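## Task

Put the cartridge marked with the broad green band into the sealant gun. Its back must sit fully forward in the cup of the gun's front ring, with the nozzle sticking out through that ring. The plunger rod can only be drawn back while the little thumb plate on it, just behind the handle, is held pushed toward the gun's front. The loaded gun must end up resting on the table itself, not leaning on any other object. Then declare that the job is done.

## Robot and tools

Robot: two arms, left_arm and right_arm, each ending in a two-finger gripper. Both bases sit on tilted plates carried by one metal frame behind them. A plate and its half of the frame count as part of that arm in any "too close" message. Calibrated base poses in the scene frame: left_arm (-0.026, +0.221, +0.299) m, quat_wxyz (+0.954, -0.139, +0.265, -0.014); right_arm (-0.039, -0.156, +0.299) m, quat_wxyz (+0.954, +0.150, +0.259, -0.028).

Frame: every pose, target and velocity is in the scene frame. Its origin is at table height, halfway between the nominal bases. +z is up, +x points out over the table, and left_arm is on the +y side. Image left and right do not follow the arm names. On each gripper, the fingers point along its +z axis and open and close along its y axis. end_effector_position is the spot between the finger pads, about 1 cm short of the tips. Reported positions and orientations can be off by a few centimetres, more at long reach.

Row layout, used by every tool that moves the arms: 16 plain numbers, always covering both arms. First left_arm as x, y, z (metres), qw, qx, qy, qz (unit quaternion, w first), opening; then the same eight for right_arm. Position and quaternion are an absolute pose goal for that gripper in the scene frame, not an offset. Opening runs from -1 (closed) to +1 (fully open, 0.094 m). To hold a gripper's orientation, repeat one fixed quaternion rather than copying the slightly drifting reported one. For an arm that should stay put and touches nothing, resend the pose from the last result before it stopped moving, plus the opening it should keep. Commanding the measured pose can relieve or end a press.

execute_actions(actions, cameras): actions is a list of actions. Each action is a list of up to 15 rows, each row applied for one step of 1/30 s. If there are fewer than 15 rows, the last row holds for the remaining steps. If any target lies more than 0.6 m from its gripper's position at the start of that action, along any of that gripper's own axes, the action is refused for both arms. If the first action fails this check against the last reported state, or any action is malformed, the whole call is rejected. An empty list just reports state and images. cameras picks which images to return: null or ["all"] gives all, [] gives none, and an unknown name invalidates the call.

move(target, speed, blend, opening_speed, blocking, cameras): drives each gripper in a straight line from its current Hand target to the given pose. target is one 16-number row or a list of up to 15 rows; it has no 0.6 m limit. speed is the path speed in m/s, 0.002 to 0.5 (default 0.25), with rotation capped at twice that in rad/s; give one value, or one per target. blend, in metres, rounds corners in a list (0 means stop at each point). opening_speed is the rate of finger change per second on the -1..1 scale, at least 0.2; use values near the minimum when closing on fragile parts. Openings in the first row are sent at the start; later rows' openings apply only after all arms halt at that point. Paths ignore obstacles and the other arm, last at most 10 s, and may lag or overshoot, especially with a nearly straight arm. Avoid passing near an arm's own base, which can flip its shoulder posture; go around instead. Faster moves and targets set deeper past a contact hit and press harder. With blocking=false the result returns after about 0.5 s and a new move takes over from the current point. The result adds a "move:" line with the ending (done, off_target, moving, held, fault) and any limits. done means at rest within 10 mm and 2 degrees. held means a check blocked a step, or the clearance check stopped the move. limits=paced means a pose was clipped.

wait(seconds 0 to 10, cameras): lets time pass with the last commands held; it returns early if a running move finishes. stop(cameras): brakes a running move and needs some room to do so. zoom_image(camera, region [x0,y0,x1,y1] in pixels, at most 504x504): a closer view of that camera's most recent image. read_manual(section): licence text only. finished_scene(scene 1 or 2): ends the current scene for good; call it only once the gun is loaded and lying still on the table.

Control details: at each step the controller limits the commanded pose to within 100 mm and 20 degrees of the measured one. After an action, each arm heads for its reported "Hand target", which may fall short of your command, so send the rest in the next call. Friction and weight can leave a resting gripper a centimetre or more off target. "Tool commands" shows the present finger commands; a 0 you send is a real command.

Result lines: grip_measured uses the same scale as opening and reads slightly wide when empty. On a firmly held part it reads a few hundredths narrower than the part. It tracks your command, so it does not reveal contact. To release, command well above the reading. The last Joint positions value per arm is the finger gap in metres. Joint torques include gravity, carry offsets and noise, and joints 1 to 3 wrap at ±28 N m. "within noise" on joint velocities means the arm is still.

Cameras: cam_high, cam_low, cam_left_wrist, cam_right_wrist, each 896x504; calibrations are supplied and are accurate to a few mm or degrees.

Avoid: dropping parts or releasing them while they move, slamming, pushing hard, arm-to-arm collisions (the clearance check does not guard grippers against each other), and anything leaving the table. Brief external tugs on held parts can occur. Holding loads, stretching out, or pushing toward unreachable poses heats motors. A MOTOR HOT line appears at 75 °C; at 90 °C that arm folds up and stays idle for the rest of the scene, and at 100 °C it goes limp.

Each tool is called after "Call:" as a command line: name --argument value for each argument, lists and objects as JSON in quotes; but a table of rows of numbers goes row by row, as --pt "numbers of a row", without its own name.

## Session

Call:
execute_actions --actions '[]'

Scene clock: 0.00 s.
left_arm: end_effector_position=(+0.1719, +0.3254, +0.2032) grip_measured=+1.000 end_effector_quat_wxyz=(+0.242, +0.062, +0.968, -0.030) | right_arm: end_effector_position=(+0.2247, -0.4321, +0.3854) grip_measured=+1.000 end_effector_quat_wxyz=(-0.010, +0.988, +0.156, +0.001)
Joint positions: left_arm=[1.025 0.795 0.06 -0.008 0.717 0.898 0.094] | right_arm=[-1.076 1.221 1.495 -1.337 -0.327 1.775 0.094]
Joint velocities: within noise
Joint torques (N m): no reading
Motor temperatures (°C): left_arm=[30 35 33 30 27 29 27] | right_arm=[29 30 36 31 29 27 27]
Heat: left arm: 35 °C; right arm: 36 °C.
Hand target: left_arm +0.1724, +0.3237, +0.2038; +0.244, +0.061, +0.967, -0.035 | right_arm +0.2237, -0.4325, +0.3886; -0.006, +0.988, +0.155, -0.001
Tool commands: left_gripper/opening=+1.0 right_gripper/opening=+1.0

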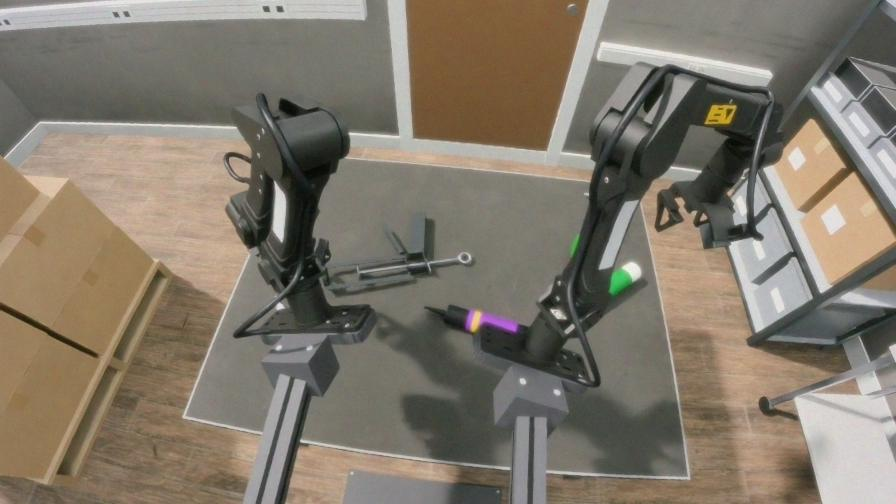

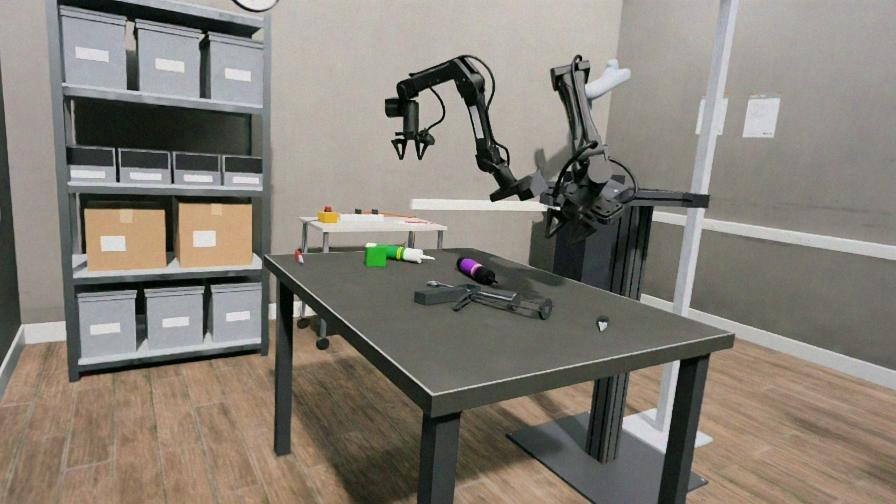

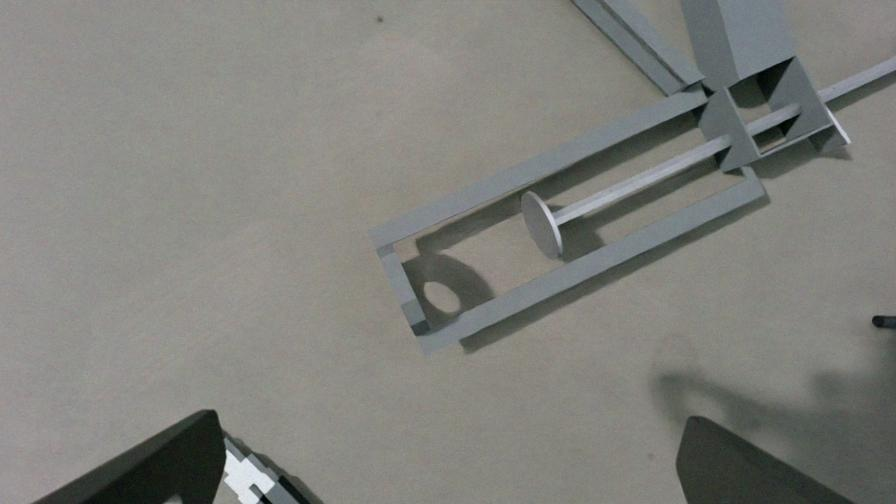

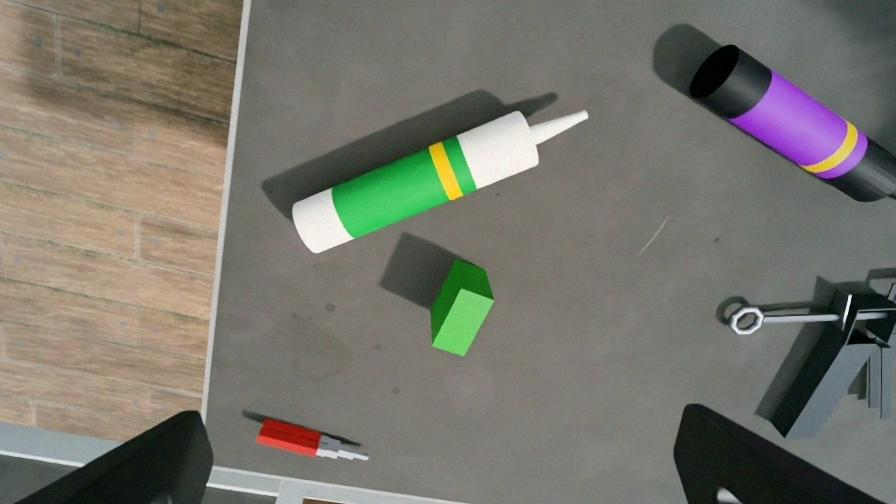

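Call:
zoom_image --camera "cam_left_wrist" --region '[360, 0, 864, 380]'

Call:
zoom_image --camera "cam_right_wrist" --region '[550, 180, 896, 460]'

Call:
zoom_image --camera "cam_low" --region '[350, 220, 650, 350]'

Call:
zoom_image --camera "cam_high" --region '[300, 180, 560, 350]'

Scaled by 1.000.

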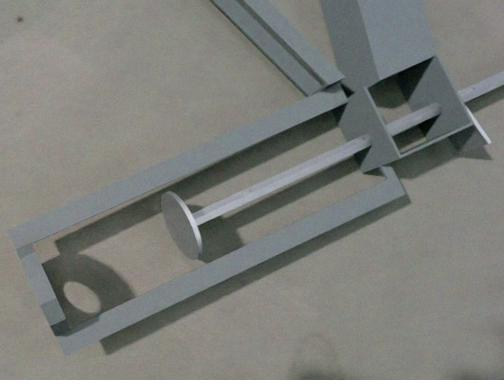

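Scaled by 1.457.

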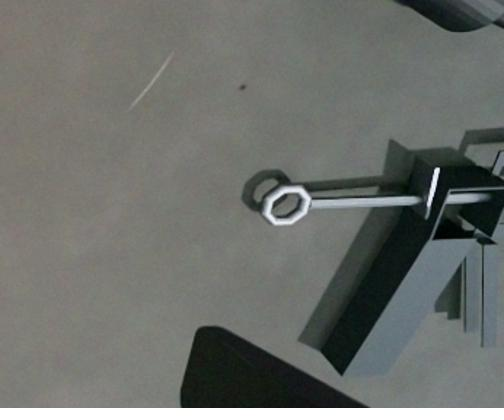

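Scaled by 1.680.

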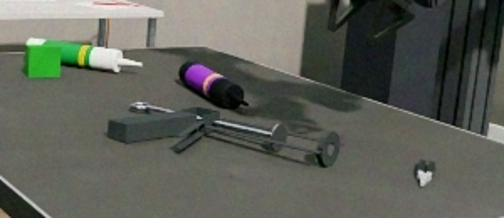

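Scaled by 1.938.

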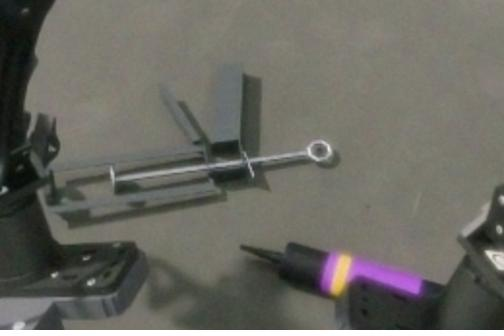

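Call:
move --target '[0.1719, 0.3254, 0.2032, 0.242, 0.062, 0.968, -0.03, 1, 0.27, -0.06, 0.25, 0, 1, 0, 0, 1]'

Scene clock: 69.13 s.
left_arm: end_effector_position=(+0.1716, +0.3258, +0.2030) grip_measured=+1.000 end_effector_quat_wxyz=(+0.241, +0.062, +0.968, -0.029) | right_arm: end_effector_position=(+0.2740, -0.0637, +0.2464) grip_measured=+1.000 end_effector_quat_wxyz=(-0.360, +0.806, +0.445, +0.151)
Joint positions: left_arm=[1.025 0.795 0.06 -0.008 0.714 0.898 0.094] | right_arm=[0.111 1.43 0.834 -0.571 -0.463 2.088 0.094]
Joint velocities: within noise
Joint torques (N m): left_arm=[-0.03 -1.39 3.73 1.12 0.2 -0.01] | right_arm=[3.04 -8.16 1.96 0.12 -0.45 0.1]
Motor temperatures (°C): left_arm=[29 34 33 30 27 29 27] | right_arm=[29 35 37 30 28 27 26]
Heat: left arm: 34 °C; right arm: 37 °C.
Hand target: left_arm +0.1719, +0.3254, +0.2032; +0.242, +0.062, +0.968, -0.030 | right_arm +0.2699, -0.0606, +0.2497; -0.362, +0.804, +0.447, +0.152
Off the commanded pose: left_arm 0.001 m, 0 deg | right_arm 0.007 m, 73 deg; orientation clipped.
joint sent to its limit (right arm) — joint 6 (wrist roll), upper limit. The joint targets are off in orientation, not in position.
move: off_target (right_arm); limits=paced
camera_calibration:
cam_left_wrist: T_world_to_cam=[[-0.129136, -0.991406, 0.0209255, 0.342415], [-0.990067, 0.127721, -0.0587801, 0.179675], [0.0556023, -0.0283083, -0.998052, 0.284954], [0, 0, 0, 1]] pos_world=[0.206265, 0.32459, 0.287795]
cam_right_wrist: T_world_to_cam=[[-0.821534, 0.347458, 0.452056, 0.135717], [0.544134, 0.240988, 0.803643, -0.293753], [0.170292, 0.9062, -0.387043, 0.193565], [0, 0, 0, 1]] pos_world=[0.238375, -0.151774, 0.249639]

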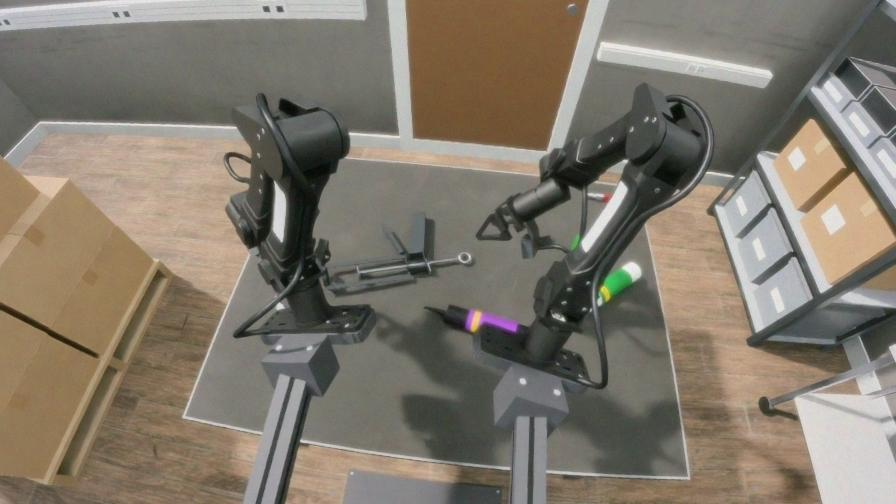

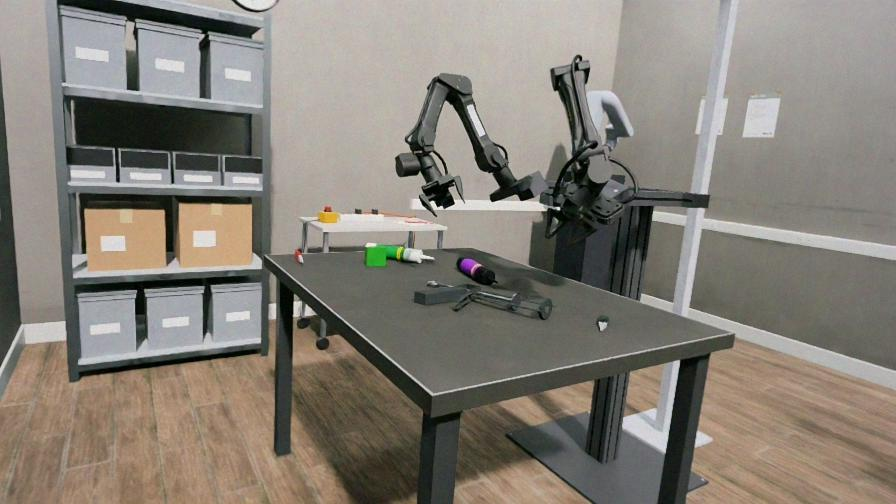

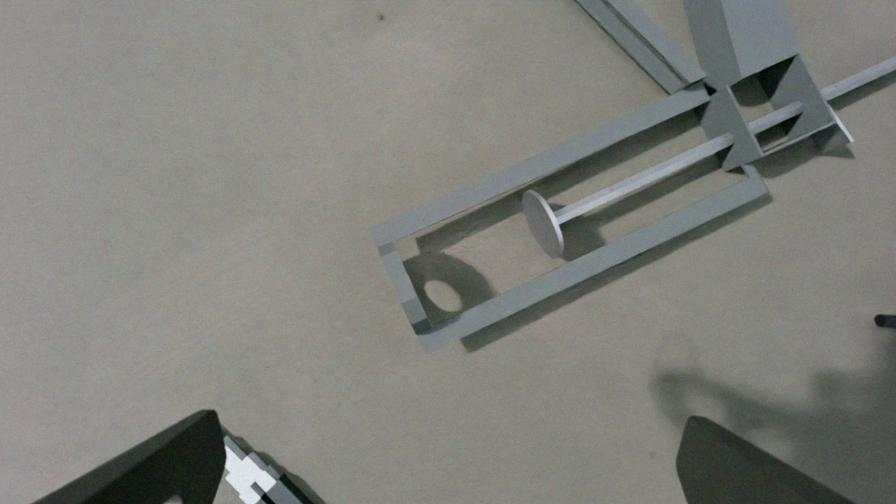

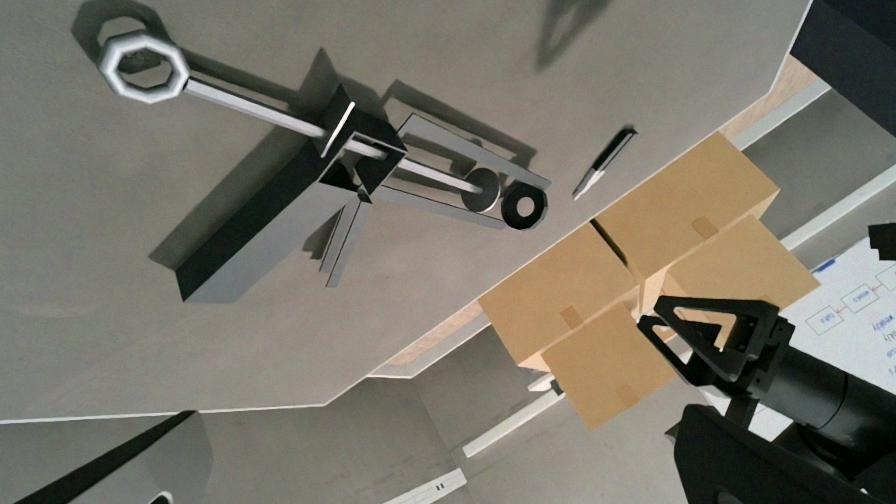

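Call:
zoom_image --camera "cam_low" --region '[400, 265, 570, 330]'

Call:
zoom_image --camera "cam_right_wrist" --region '[80, 0, 580, 320]'

Call:
zoom_image --camera "cam_right_wrist" --region '[300, 80, 560, 250]'

Scaled by 2.965.

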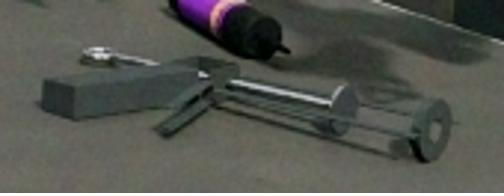

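Scaled by 1.008.

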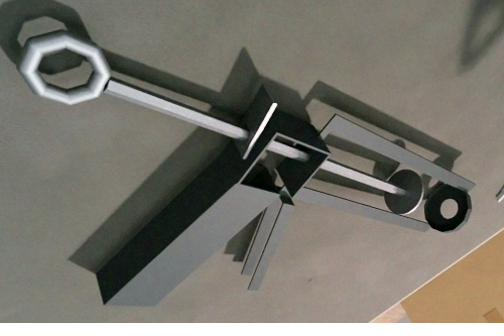

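Scaled by 1.938.

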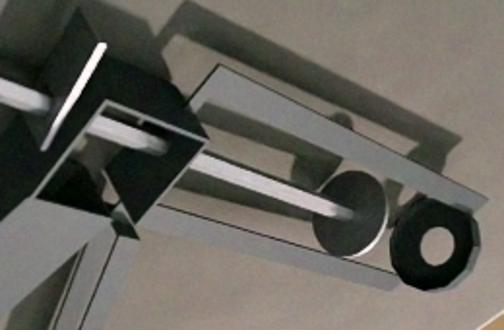

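Call:
move --target '[0.27, 0.08, 0.17, 0, -0.139, 0.990, 0, 1, 0.34, -0.12, 0.20, 0, 0.602, 0.799, 0, 1]'

Scene clock: 121.07 s.
left_arm: end_effector_position=(+0.2753, +0.0845, +0.1721) grip_measured=+1.000 end_effector_quat_wxyz=(+0.010, -0.146, +0.989, -0.004) | right_arm: end_effector_position=(+0.3381, -0.1249, +0.2019) grip_measured=+1.000 end_effector_quat_wxyz=(-0.004, +0.610, +0.792, +0.003)
Joint positions: left_arm=[-0.58 1.747 0.854 -0.336 -0.532 -0.805 0.094] | right_arm=[0.33 1.62 1.067 -0.579 0.423 1.487 0.094]
Joint velocities: within noise
Joint torques (N m): left_arm=[-5.35 -5.19 4.31 0.38 -0.02 -0.17] | right_arm=[4.31 -6.6 4.62 0.3 0.14 -0.07]
Motor temperatures (°C): left_arm=[29 34 33 30 27 29 27] | right_arm=[29 35 36 29 28 27 26]
Heat: left arm: 34 °C; right arm: 36 °C.
Hand target: left_arm +0.2699, +0.0802, +0.1700; +0.000, -0.139, +0.990, +0.000 | right_arm +0.3399, -0.1199, +0.2001; +0.000, +0.602, +0.799, +0.000
Off the commanded pose: left_arm 0.007 m, 1 deg | right_arm 0.006 m, 1 deg.
move: done
camera_calibration:
cam_left_wrist: T_world_to_cam=[[0.290183, -0.956965, 0.00334605, 0.00191473], [-0.877203, -0.264595, 0.40063, 0.234348], [-0.382503, -0.119191, -0.916234, 0.355795], [0, 0, 0, 1]] pos_world=[0.341108, 0.106247, 0.232099]
cam_right_wrist: T_world_to_cam=[[-0.968733, -0.24808, 0.00365475, 0.295698], [-0.22154, 0.871538, 0.437425, 0.133397], [-0.111702, 0.422938, -0.899247, 0.359318], [0, 0, 0, 1]] pos_world=[0.356142, -0.194873, 0.263684]

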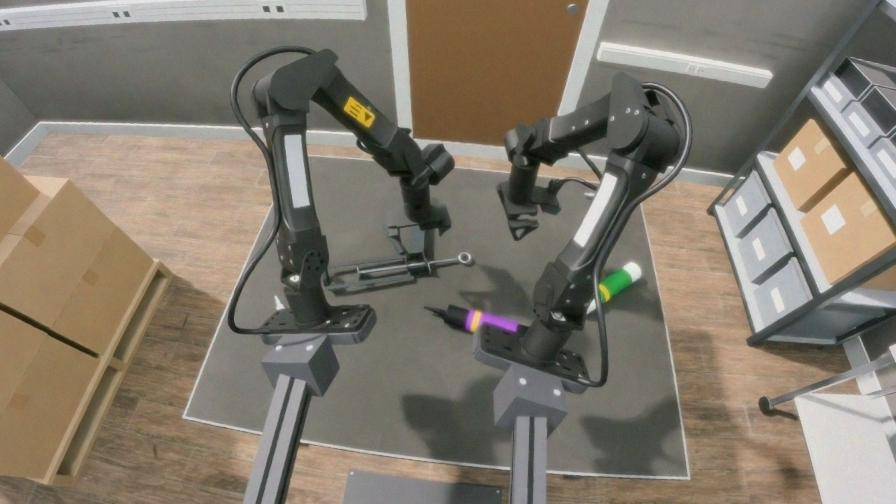

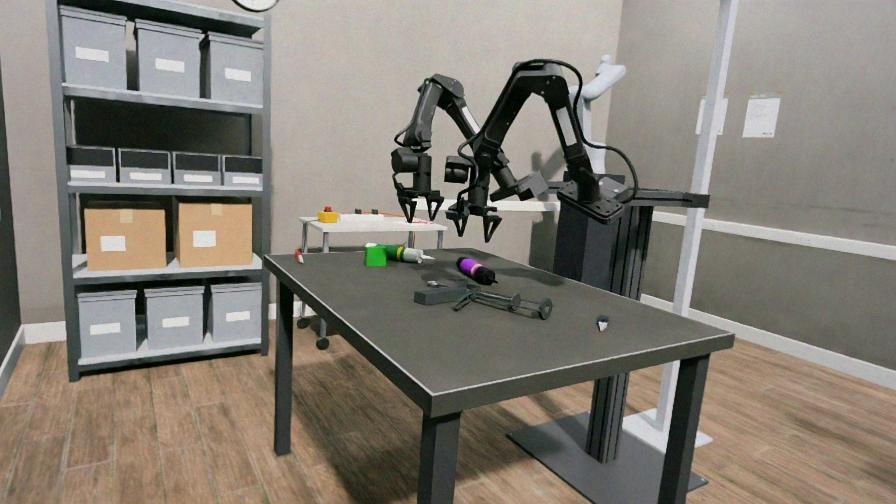

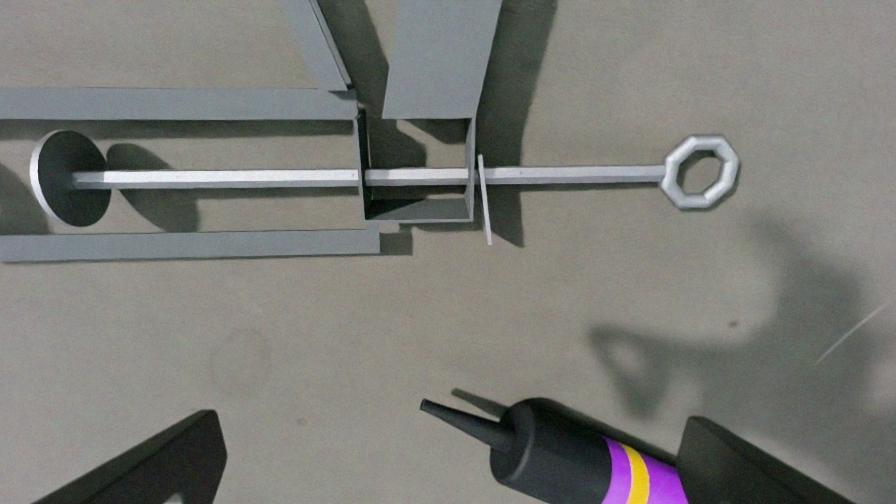

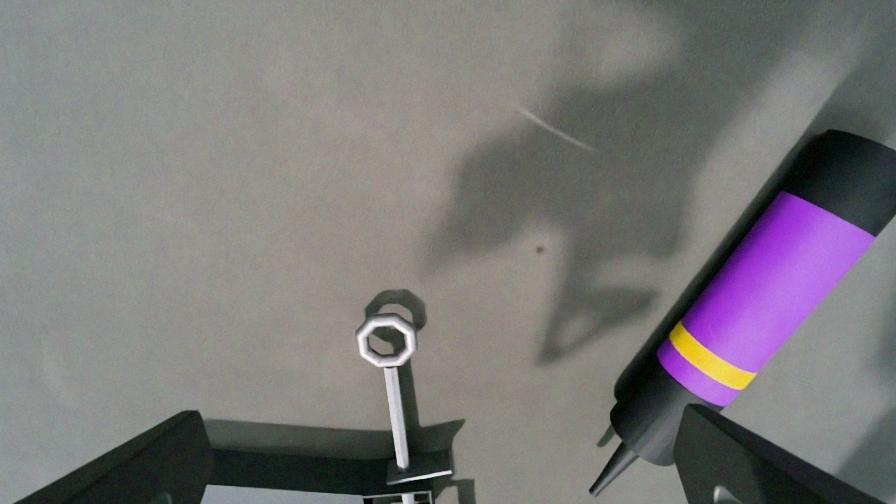

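Call:
zoom_image --camera "cam_left_wrist" --region '[330, 70, 560, 270]'

Call:
zoom_image --camera "cam_right_wrist" --region '[340, 380, 500, 504]'

Scaled by 2.191.

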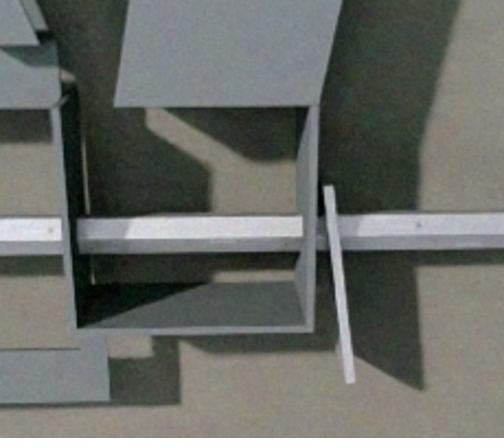

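Scaled by 3.150.

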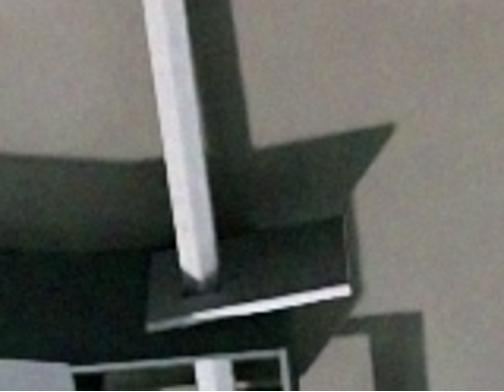

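Call:
move --target '[0.280, 0.096, 0.11, 0, -0.1504, 0.9886, 0, 1, 0.34, -0.12, 0.20, 0, 0.602, 0.799, 0, 1]' --cameras '["cam_left_wrist","cam_right_wrist"]'

Scene clock: 217.70 s.
left_arm: end_effector_position=(+0.2813, +0.0988, +0.1151) grip_measured=+1.000 end_effector_quat_wxyz=(+0.002, -0.157, +0.988, +0.000) | right_arm: end_effector_position=(+0.3383, -0.1250, +0.2019) grip_measured=+1.000 end_effector_quat_wxyz=(-0.004, +0.610, +0.792, +0.003)
Joint positions: left_arm=[-0.441 1.905 0.854 -0.126 -0.481 -0.688 0.094] | right_arm=[0.33 1.62 1.067 -0.579 0.424 1.486 0.094]
Joint velocities: within noise
Joint torques (N m): left_arm=[-4.26 -5.76 2.56 0.63 0 0.07] | right_arm=[4.29 -6.49 4.66 0.31 0.12 -0.08]
Motor temperatures (°C): left_arm=[30 34 32 28 27 29 27] | right_arm=[30 34 36 28 28 27 26]
Heat: left arm: 34 °C; right arm: 36 °C.
Hand target: left_arm +0.2798, +0.0962, +0.1101; +0.000, -0.151, +0.989, +0.000 | right_arm +0.3399, -0.1200, +0.2001; +0.000, +0.602, +0.799, +0.000
Off the commanded pose: left_arm 0.006 m, 1 deg | right_arm 0.006 m, 1 deg.
move: done
camera_calibration:
cam_left_wrist: T_world_to_cam=[[0.310243, -0.950629, -0.00731802, 0.00902404], [-0.864779, -0.285406, 0.41316, 0.263417], [-0.394851, -0.121852, -0.910629, 0.310684], [0, 0, 0, 1]] pos_world=[0.347672, 0.121617, 0.17415]
cam_right_wrist: T_world_to_cam=[[-0.96872, -0.248139, 0.00301914, 0.295982], [-0.221951, 0.8718, 0.436694, 0.133851], [-0.110993, 0.422364, -0.899605, 0.359143], [0, 0, 0, 1]] pos_world=[0.356294, -0.194936, 0.263741]
Images, in order (width x height): cam_left_wrist 896x504, cam_right_wrist 896x504.

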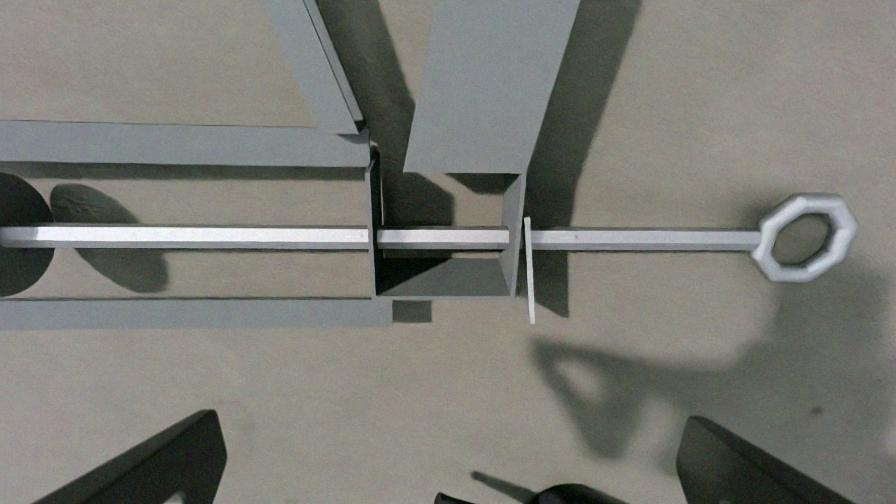

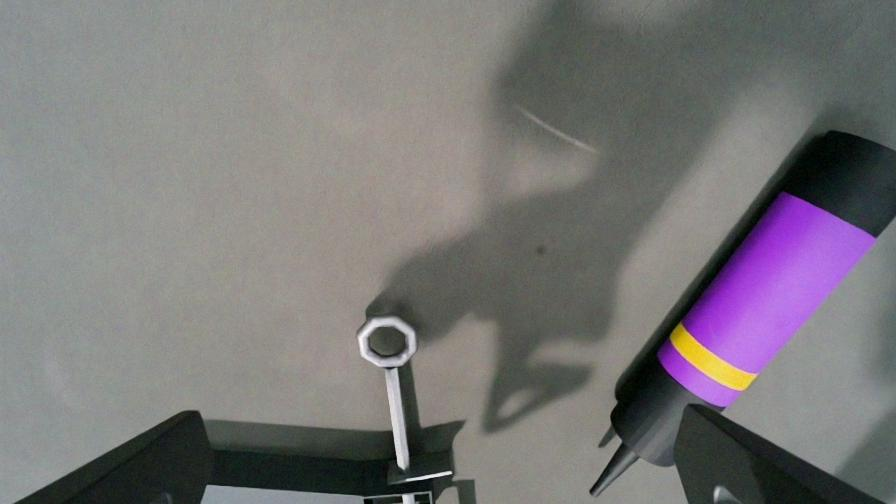

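Call:
move --target '[0.2785, 0.0945, 0.065, 0, -0.1564, 0.9877, 0, 1, 0.34, -0.12, 0.20, 0, 0.602, 0.799, 0, 1]' --cameras '["cam_left_wrist","cam_right_wrist","cam_low"]' --speed 0.1

Call:
zoom_image --camera "cam_low" --region '[420, 200, 580, 330]'

Scene clock: 248.47 s.
left_arm: end_effector_position=(+0.2807, +0.0962, +0.0712) grip_measured=+1.000 end_effector_quat_wxyz=(+0.003, -0.162, +0.987, +0.000) | right_arm: end_effector_position=(+0.3384, -0.1250, +0.2019) grip_measured=+1.000 end_effector_quat_wxyz=(-0.004, +0.610, +0.792, +0.003)
Joint positions: left_arm=[-0.386 2.067 0.887 0.03 -0.458 -0.64 0.094] | right_arm=[0.33 1.62 1.067 -0.578 0.424 1.486 0.094]
Joint velocities: within noise
Joint torques (N m): left_arm=[-4.18 -6.17 1.99 0.65 0 0.08] | right_arm=[4.41 -6.57 4.66 0.3 0.15 -0.08]
Motor temperatures (°C): left_arm=[30 34 31 28 27 29 27] | right_arm=[30 34 36 28 28 27 26]
Heat: left arm: 34 °C; right arm: 36 °C.
Hand target: left_arm +0.2784, +0.0946, +0.0652; +0.000, -0.156, +0.988, +0.000 | right_arm +0.3399, -0.1199, +0.2001; +0.000, +0.602, +0.799, +0.000
Off the commanded pose: left_arm 0.007 m, 1 deg | right_arm 0.006 m, 1 deg.
move: done
camera_calibration:
cam_left_wrist: T_world_to_cam=[[0.319862, -0.947448, -0.00559184, 0.00331078], [-0.862393, -0.293582, 0.412417, 0.280425], [-0.392385, -0.127094, -0.910978, 0.269923], [0, 0, 0, 1]] pos_world=[0.346691, 0.11977, 0.130261]
cam_right_wrist: T_world_to_cam=[[-0.968666, -0.248353, 0.00267043, 0.296096], [-0.222295, 0.871725, 0.43667, 0.133969], [-0.110776, 0.422394, -0.899618, 0.359079], [0, 0, 0, 1]] pos_world=[0.356376, -0.19492, 0.263743]
Images, in order (width x height): cam_low 896x504, cam_left_wrist 896x504, cam_right_wrist 896x504.

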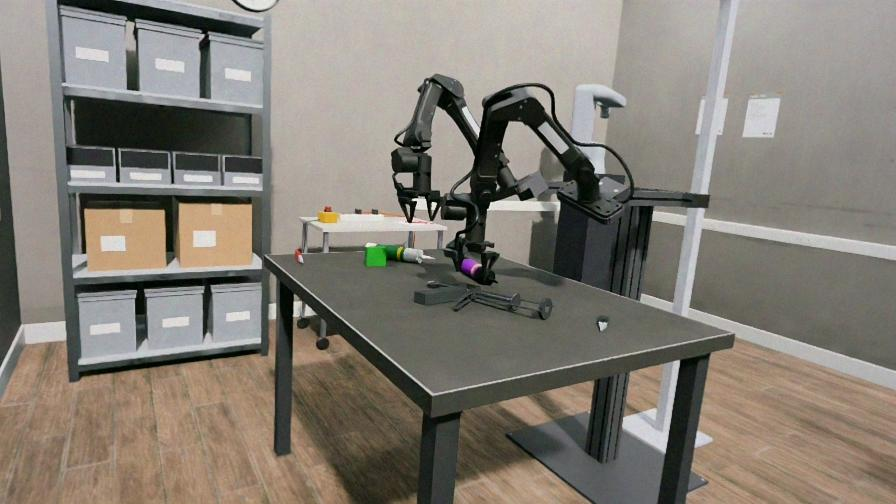

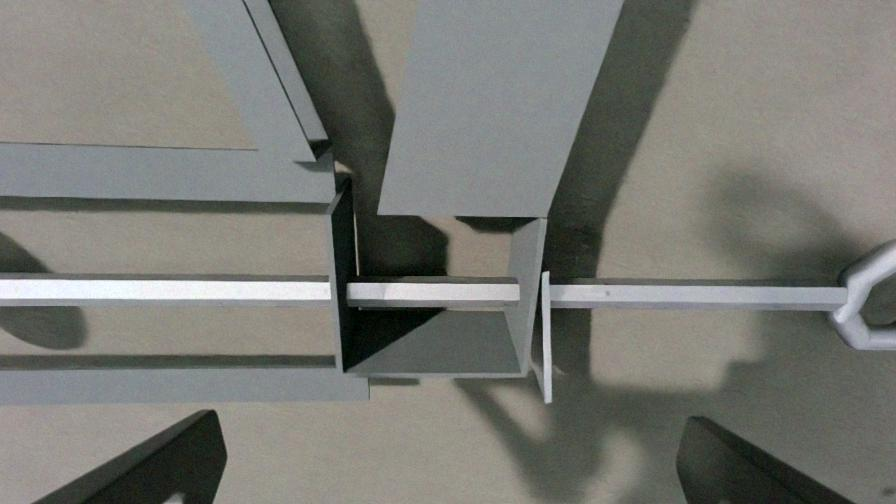

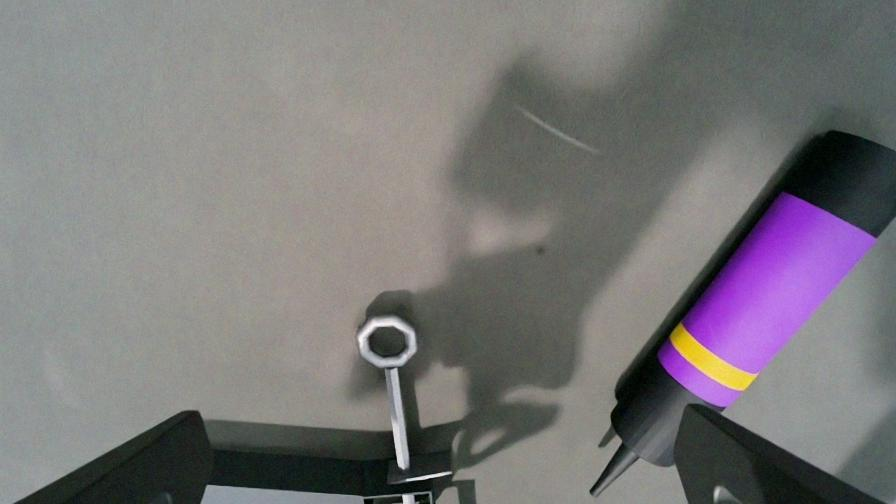

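Scaled by 3.150.

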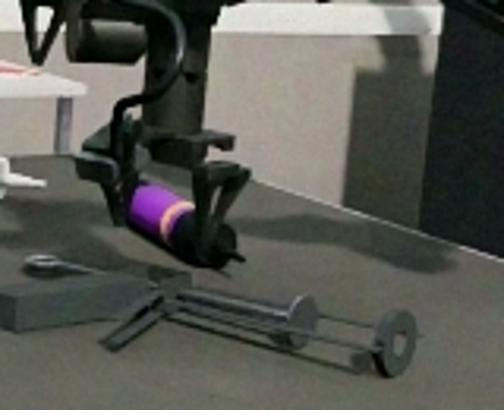

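Call:
move --target '[0.2785, 0.0955, 0.045, 0, -0.1564, 0.9877, 0, 1, 0.34, -0.12, 0.20, 0, 0.602, 0.799, 0, 1]' --cameras '["cam_left_wrist"]' --speed 0.05

Scene clock: 273.50 s.
left_arm: end_effector_position=(+0.2816, +0.0968, +0.0518) grip_measured=+1.000 end_effector_quat_wxyz=(+0.003, -0.162, +0.987, -0.001) | right_arm: end_effector_position=(+0.3384, -0.1250, +0.2019) grip_measured=+1.000 end_effector_quat_wxyz=(-0.004, +0.610, +0.792, +0.003)
Joint positions: left_arm=[-0.357 2.136 0.911 0.09 -0.446 -0.61 0.094] | right_arm=[0.33 1.62 1.067 -0.578 0.424 1.486 0.094]
Joint velocities: within noise
Joint torques (N m): left_arm=[-4.18 -6.02 1.54 0.72 0.04 0.09] | right_arm=[4.31 -6.56 4.56 0.29 0.13 -0.05]
Motor temperatures (°C): left_arm=[30 34 31 28 26 28 27] | right_arm=[30 34 36 28 28 26 26]
Heat: left arm: 34 °C; right arm: 36 °C.
Hand target: left_arm +0.2784, +0.0955, +0.0452; +0.000, -0.156, +0.988, +0.000 | right_arm +0.3399, -0.1199, +0.2001; +0.000, +0.602, +0.799, +0.000
Off the commanded pose: left_arm 0.008 m, 1 deg | right_arm 0.006 m, 1 deg.
move: done
camera_calibration:
cam_left_wrist: T_world_to_cam=[[0.31992, -0.947434, -0.00445011, 0.0033611], [-0.863082, -0.293368, 0.411125, 0.289668], [-0.39082, -0.127686, -0.911568, 0.252318], [0, 0, 0, 1]] pos_world=[0.347543, 0.120381, 0.11093]
Images, in order (width x height): cam_left_wrist 896x504.

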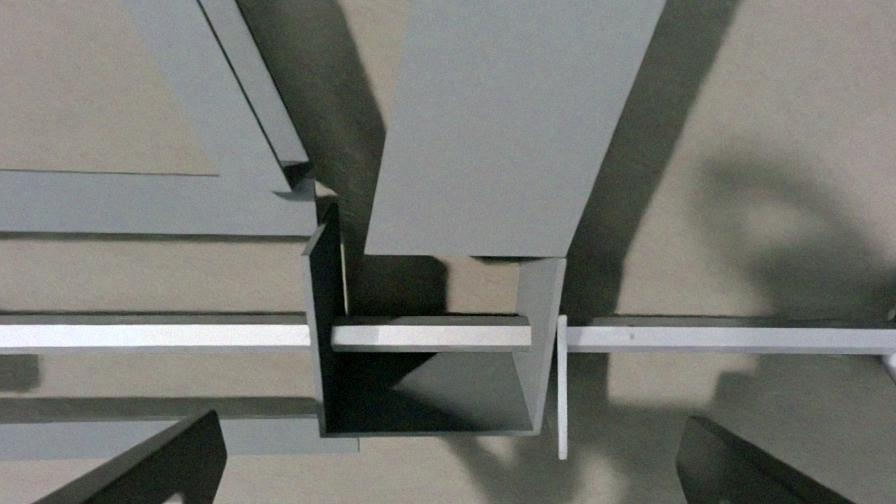

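Call:
move --target '[0.2777, 0.098, 0.036, 0, -0.1564, 0.9877, 0, 1, 0.34, -0.12, 0.20, 0, 0.602, 0.799, 0, 1]' --cameras '["cam_left_wrist", "cam_low"]' --speed 0.05

Call:
zoom_image --camera "cam_low" --region '[420, 200, 580, 330]'

Scene clock: 284.13 s.
left_arm: end_effector_position=(+0.2814, +0.0991, +0.0430) grip_measured=+1.000 end_effector_quat_wxyz=(+0.004, -0.162, +0.987, -0.001) | right_arm: end_effector_position=(+0.3384, -0.1250, +0.2019) grip_measured=+1.000 end_effector_quat_wxyz=(-0.004, +0.610, +0.792, +0.003)
Joint positions: left_arm=[-0.34 2.164 0.917 0.121 -0.439 -0.593 0.094] | right_arm=[0.33 1.62 1.067 -0.578 0.424 1.486 0.094]
Joint velocities: within noise
Joint torques (N m): left_arm=[-4.18 -6.15 1.55 0.72 -0.01 0.11] | right_arm=[4.3 -6.61 4.67 0.31 0.13 -0.05]
Motor temperatures (°C): left_arm=[30 34 31 28 26 28 27] | right_arm=[30 34 36 28 28 26 26]
Heat: left arm: 34 °C; right arm: 36 °C.
Hand target: left_arm +0.2776, +0.0981, +0.0363; +0.000, -0.156, +0.988, +0.000 | right_arm +0.3399, -0.1199, +0.2001; +0.000, +0.602, +0.799, +0.000
Off the commanded pose: left_arm 0.008 m, 1 deg | right_arm 0.006 m, 1 deg.
move: done
camera_calibration:
cam_left_wrist: T_world_to_cam=[[0.319999, -0.947409, -0.0039752, 0.0055568], [-0.863434, -0.293358, 0.410394, 0.293868], [-0.389977, -0.127893, -0.9119, 0.244318], [0, 0, 0, 1]] pos_world=[0.347236, 0.12272, 0.102215]
Images, in order (width x height): cam_low 896x504, cam_left_wrist 896x504.

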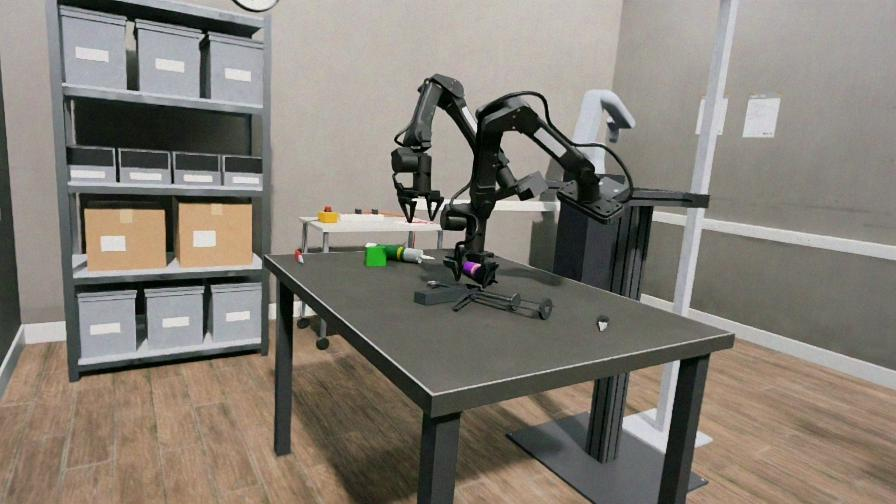

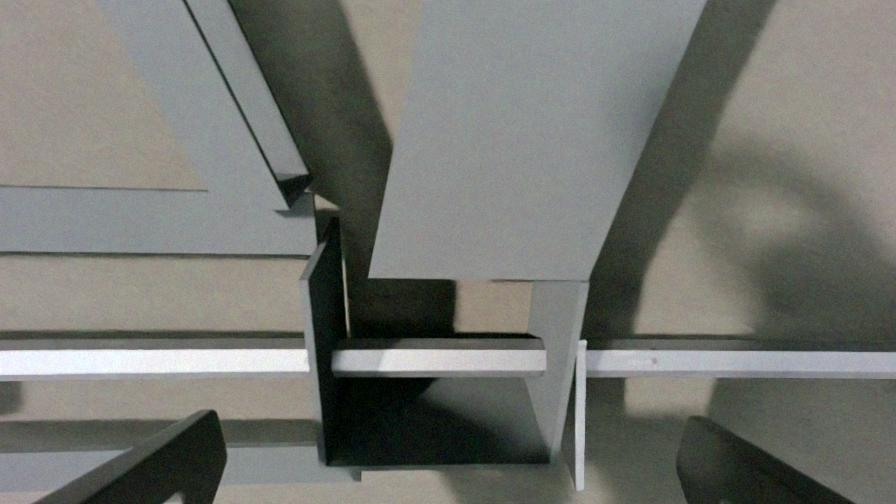

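Scaled by 3.150.

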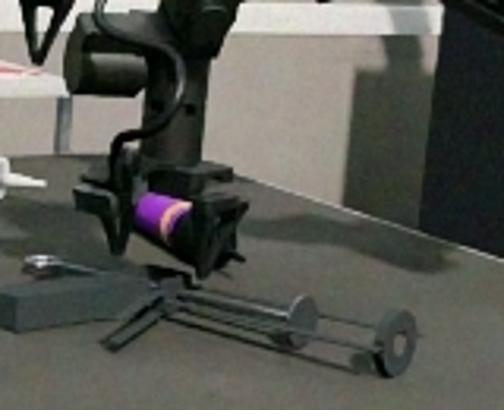

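Call:
move --target '[0.2777, 0.098, 0.030, 0, -0.1564, 0.9877, 0, 0.45, 0.34, -0.12, 0.20, 0, 0.602, 0.799, 0, 1]' --cameras '["cam_left_wrist", "cam_low"]' --speed 0.05 --opening_speed 0.5

Call:
zoom_image --camera "cam_low" --region '[420, 200, 580, 330]'

Scene clock: 297.80 s.
left_arm: end_effector_position=(+0.2818, +0.0989, +0.0372) grip_measured=+0.452 end_effector_quat_wxyz=(+0.004, -0.161, +0.987, -0.001) | right_arm: end_effector_position=(+0.3384, -0.1250, +0.2019) grip_measured=+1.000 end_effector_quat_wxyz=(-0.004, +0.610, +0.792, +0.003)
Joint positions: left_arm=[-0.333 2.186 0.927 0.137 -0.436 -0.585 0.068] | right_arm=[0.33 1.62 1.067 -0.578 0.424 1.486 0.094]
Joint velocities: within noise
Joint torques (N m): left_arm=[-4 -6.06 1.29 0.67 0 0.06] | right_arm=[4.29 -6.57 4.64 0.26 0.13 -0.06]
Motor temperatures (°C): left_arm=[30 34 31 28 26 28 27] | right_arm=[30 34 36 28 28 26 26]
Heat: left arm: 34 °C; right arm: 36 °C.
Hand target: left_arm +0.2776, +0.0981, +0.0302; +0.000, -0.156, +0.988, +0.000 | right_arm +0.3399, -0.1199, +0.2001; +0.000, +0.602, +0.799, +0.000
Off the commanded pose: left_arm 0.008 m, 1 deg | right_arm 0.006 m, 1 deg.
move: done
camera_calibration:
cam_left_wrist: T_world_to_cam=[[0.319704, -0.947512, -0.00315013, 0.00523205], [-0.863903, -0.292856, 0.409766, 0.296693], [-0.389181, -0.128283, -0.912185, 0.238985], [0, 0, 0, 1]] pos_world=[0.347649, 0.122503, 0.0964399]
Images, in order (width x height): cam_low 896x504, cam_left_wrist 896x504.

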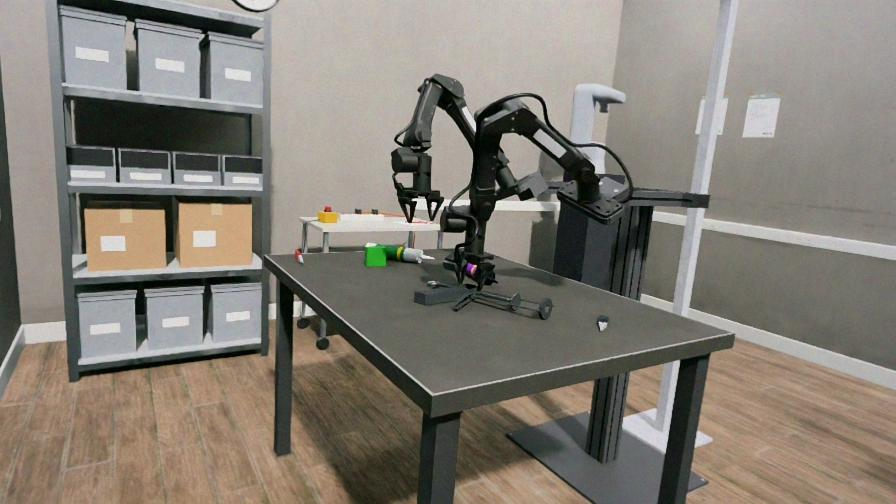

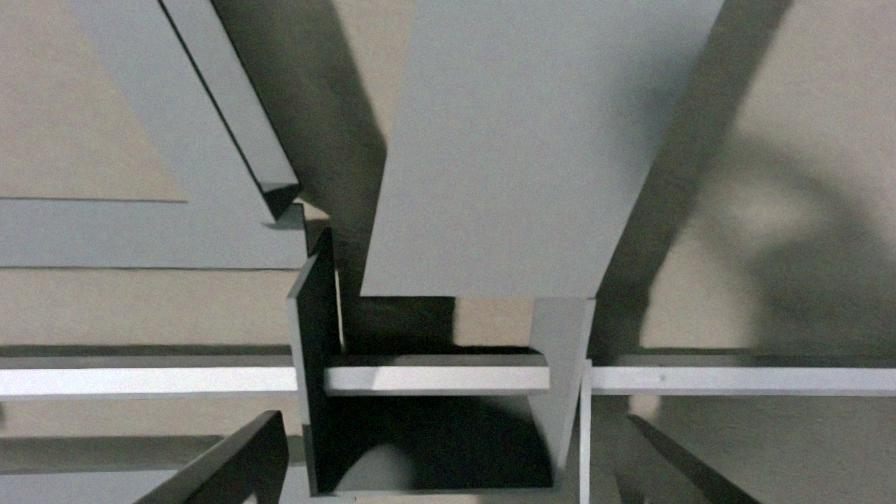

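Scaled by 3.150.

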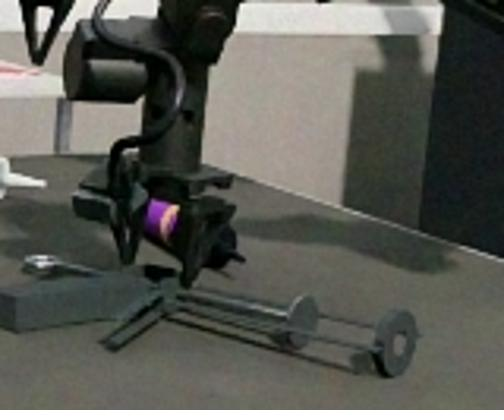

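Call:
move --target '[0.2768, 0.1008, 0.030, 0, -0.1564, 0.9877, 0, 0.28, 0.34, -0.12, 0.20, 0, 0.602, 0.799, 0, 1]' --cameras '["cam_left_wrist"]' --speed 0.05 --opening_speed 0.3

Scene clock: 308.50 s.
left_arm: end_effector_position=(+0.2834, +0.1008, +0.0362) grip_measured=+0.282 end_effector_quat_wxyz=(+0.006, -0.163, +0.987, -0.002) | right_arm: end_effector_position=(+0.3384, -0.1250, +0.2019) grip_measured=+1.000 end_effector_quat_wxyz=(-0.004, +0.610, +0.792, +0.003)
Joint positions: left_arm=[-0.326 2.186 0.927 0.143 -0.433 -0.579 0.06] | right_arm=[0.33 1.62 1.067 -0.578 0.424 1.486 0.094]
Joint velocities: within noise
Joint torques (N m): left_arm=[-4.05 -6.38 0.54 0.69 0 0.1] | right_arm=[4.27 -6.63 4.74 0.31 0.15 -0.06]
Motor temperatures (°C): left_arm=[30 34 31 28 26 28 27] | right_arm=[30 34 36 28 28 26 26]
Heat: left arm: 34 °C; right arm: 36 °C.
Hand target: left_arm +0.2768, +0.1010, +0.0302; +0.000, -0.157, +0.988, +0.000 | right_arm +0.3399, -0.1199, +0.2001; +0.000, +0.602, +0.799, +0.000
Off the commanded pose: left_arm 0.009 m, 1 deg | right_arm 0.006 m, 1 deg.
move: done
camera_calibration:
cam_left_wrist: T_world_to_cam=[[0.321828, -0.946796, -0.00191387, 0.00578758], [-0.864615, -0.294716, 0.406919, 0.299485], [-0.385834, -0.129303, -0.913462, 0.238168], [0, 0, 0, 1]] pos_world=[0.34897, 0.124539, 0.0957026]
Images, in order (width x height): cam_left_wrist 896x504.

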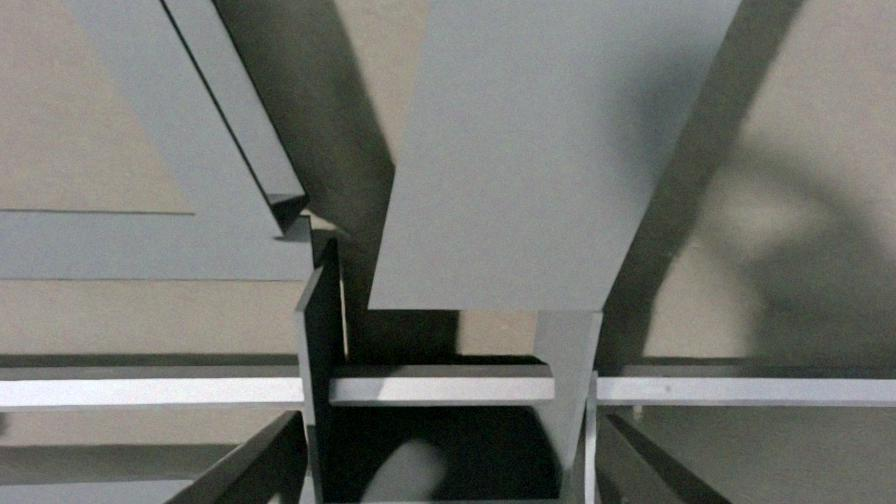

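Call:
move --target '[0.2765, 0.1010, 0.030, 0, -0.1564, 0.9877, 0, 0.22, 0.34, -0.12, 0.20, 0, 0.602, 0.799, 0, 1]' --cameras '["cam_left_wrist"]' --speed 0.05 --opening_speed 0.2

Call:
zoom_image --camera "cam_left_wrist" --region '[260, 280, 660, 504]'

Scene clock: 315.90 s.
left_arm: end_effector_position=(+0.2838, +0.1005, +0.0362) grip_measured=+0.222 end_effector_quat_wxyz=(+0.006, -0.163, +0.987, -0.002) | right_arm: end_effector_position=(+0.3384, -0.1250, +0.2019) grip_measured=+1.000 end_effector_quat_wxyz=(-0.004, +0.610, +0.792, +0.003)
Joint positions: left_arm=[-0.326 2.186 0.927 0.145 -0.433 -0.578 0.057] | right_arm=[0.33 1.62 1.067 -0.578 0.424 1.486 0.094]
Joint velocities: within noise
Joint torques (N m): left_arm=[-4.03 -6.46 0.28 0.71 0 0.06] | right_arm=[4.27 -6.56 4.68 0.31 0.15 -0.06]
Motor temperatures (°C): left_arm=[30 34 31 28 26 28 27] | right_arm=[30 34 36 28 28 26 26]
Heat: left arm: 34 °C; right arm: 36 °C.
Hand target: left_arm +0.2765, +0.1011, +0.0302; +0.000, -0.157, +0.988, +0.000 | right_arm +0.3399, -0.1199, +0.2001; +0.000, +0.602, +0.799, +0.000
Off the commanded pose: left_arm 0.010 m, 1 deg | right_arm 0.006 m, 1 deg.
move: done
camera_calibration:
cam_left_wrist: T_world_to_cam=[[0.321853, -0.94679, -0.000327045, 0.00536578], [-0.865212, -0.294262, 0.405978, 0.299911], [-0.384472, -0.130382, -0.913883, 0.238032], [0, 0, 0, 1]] pos_world=[0.349276, 0.124368, 0.0957773]
Images, in order (width x height): cam_left_wrist 896x504.

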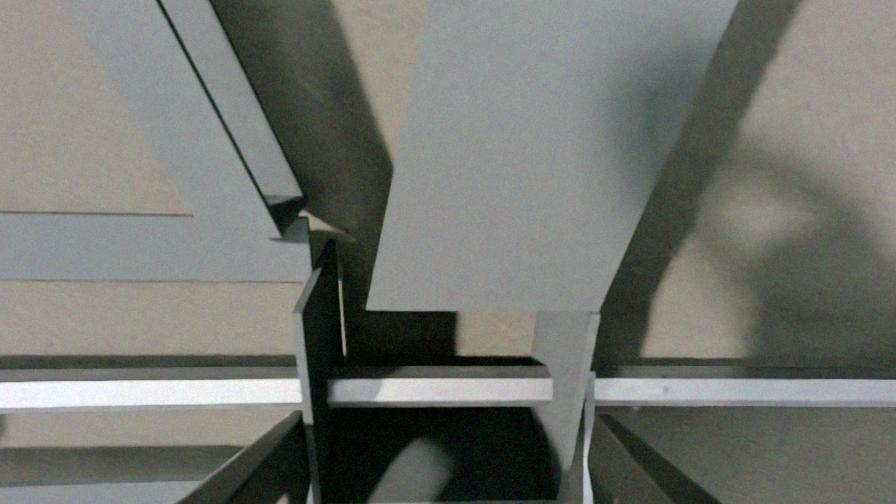

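Scaled by 1.260.

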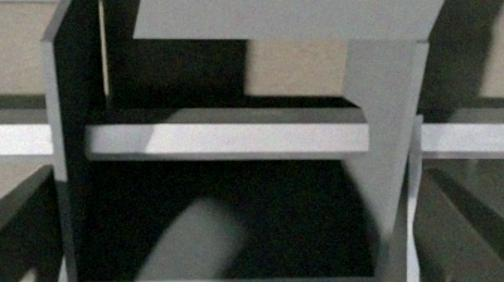

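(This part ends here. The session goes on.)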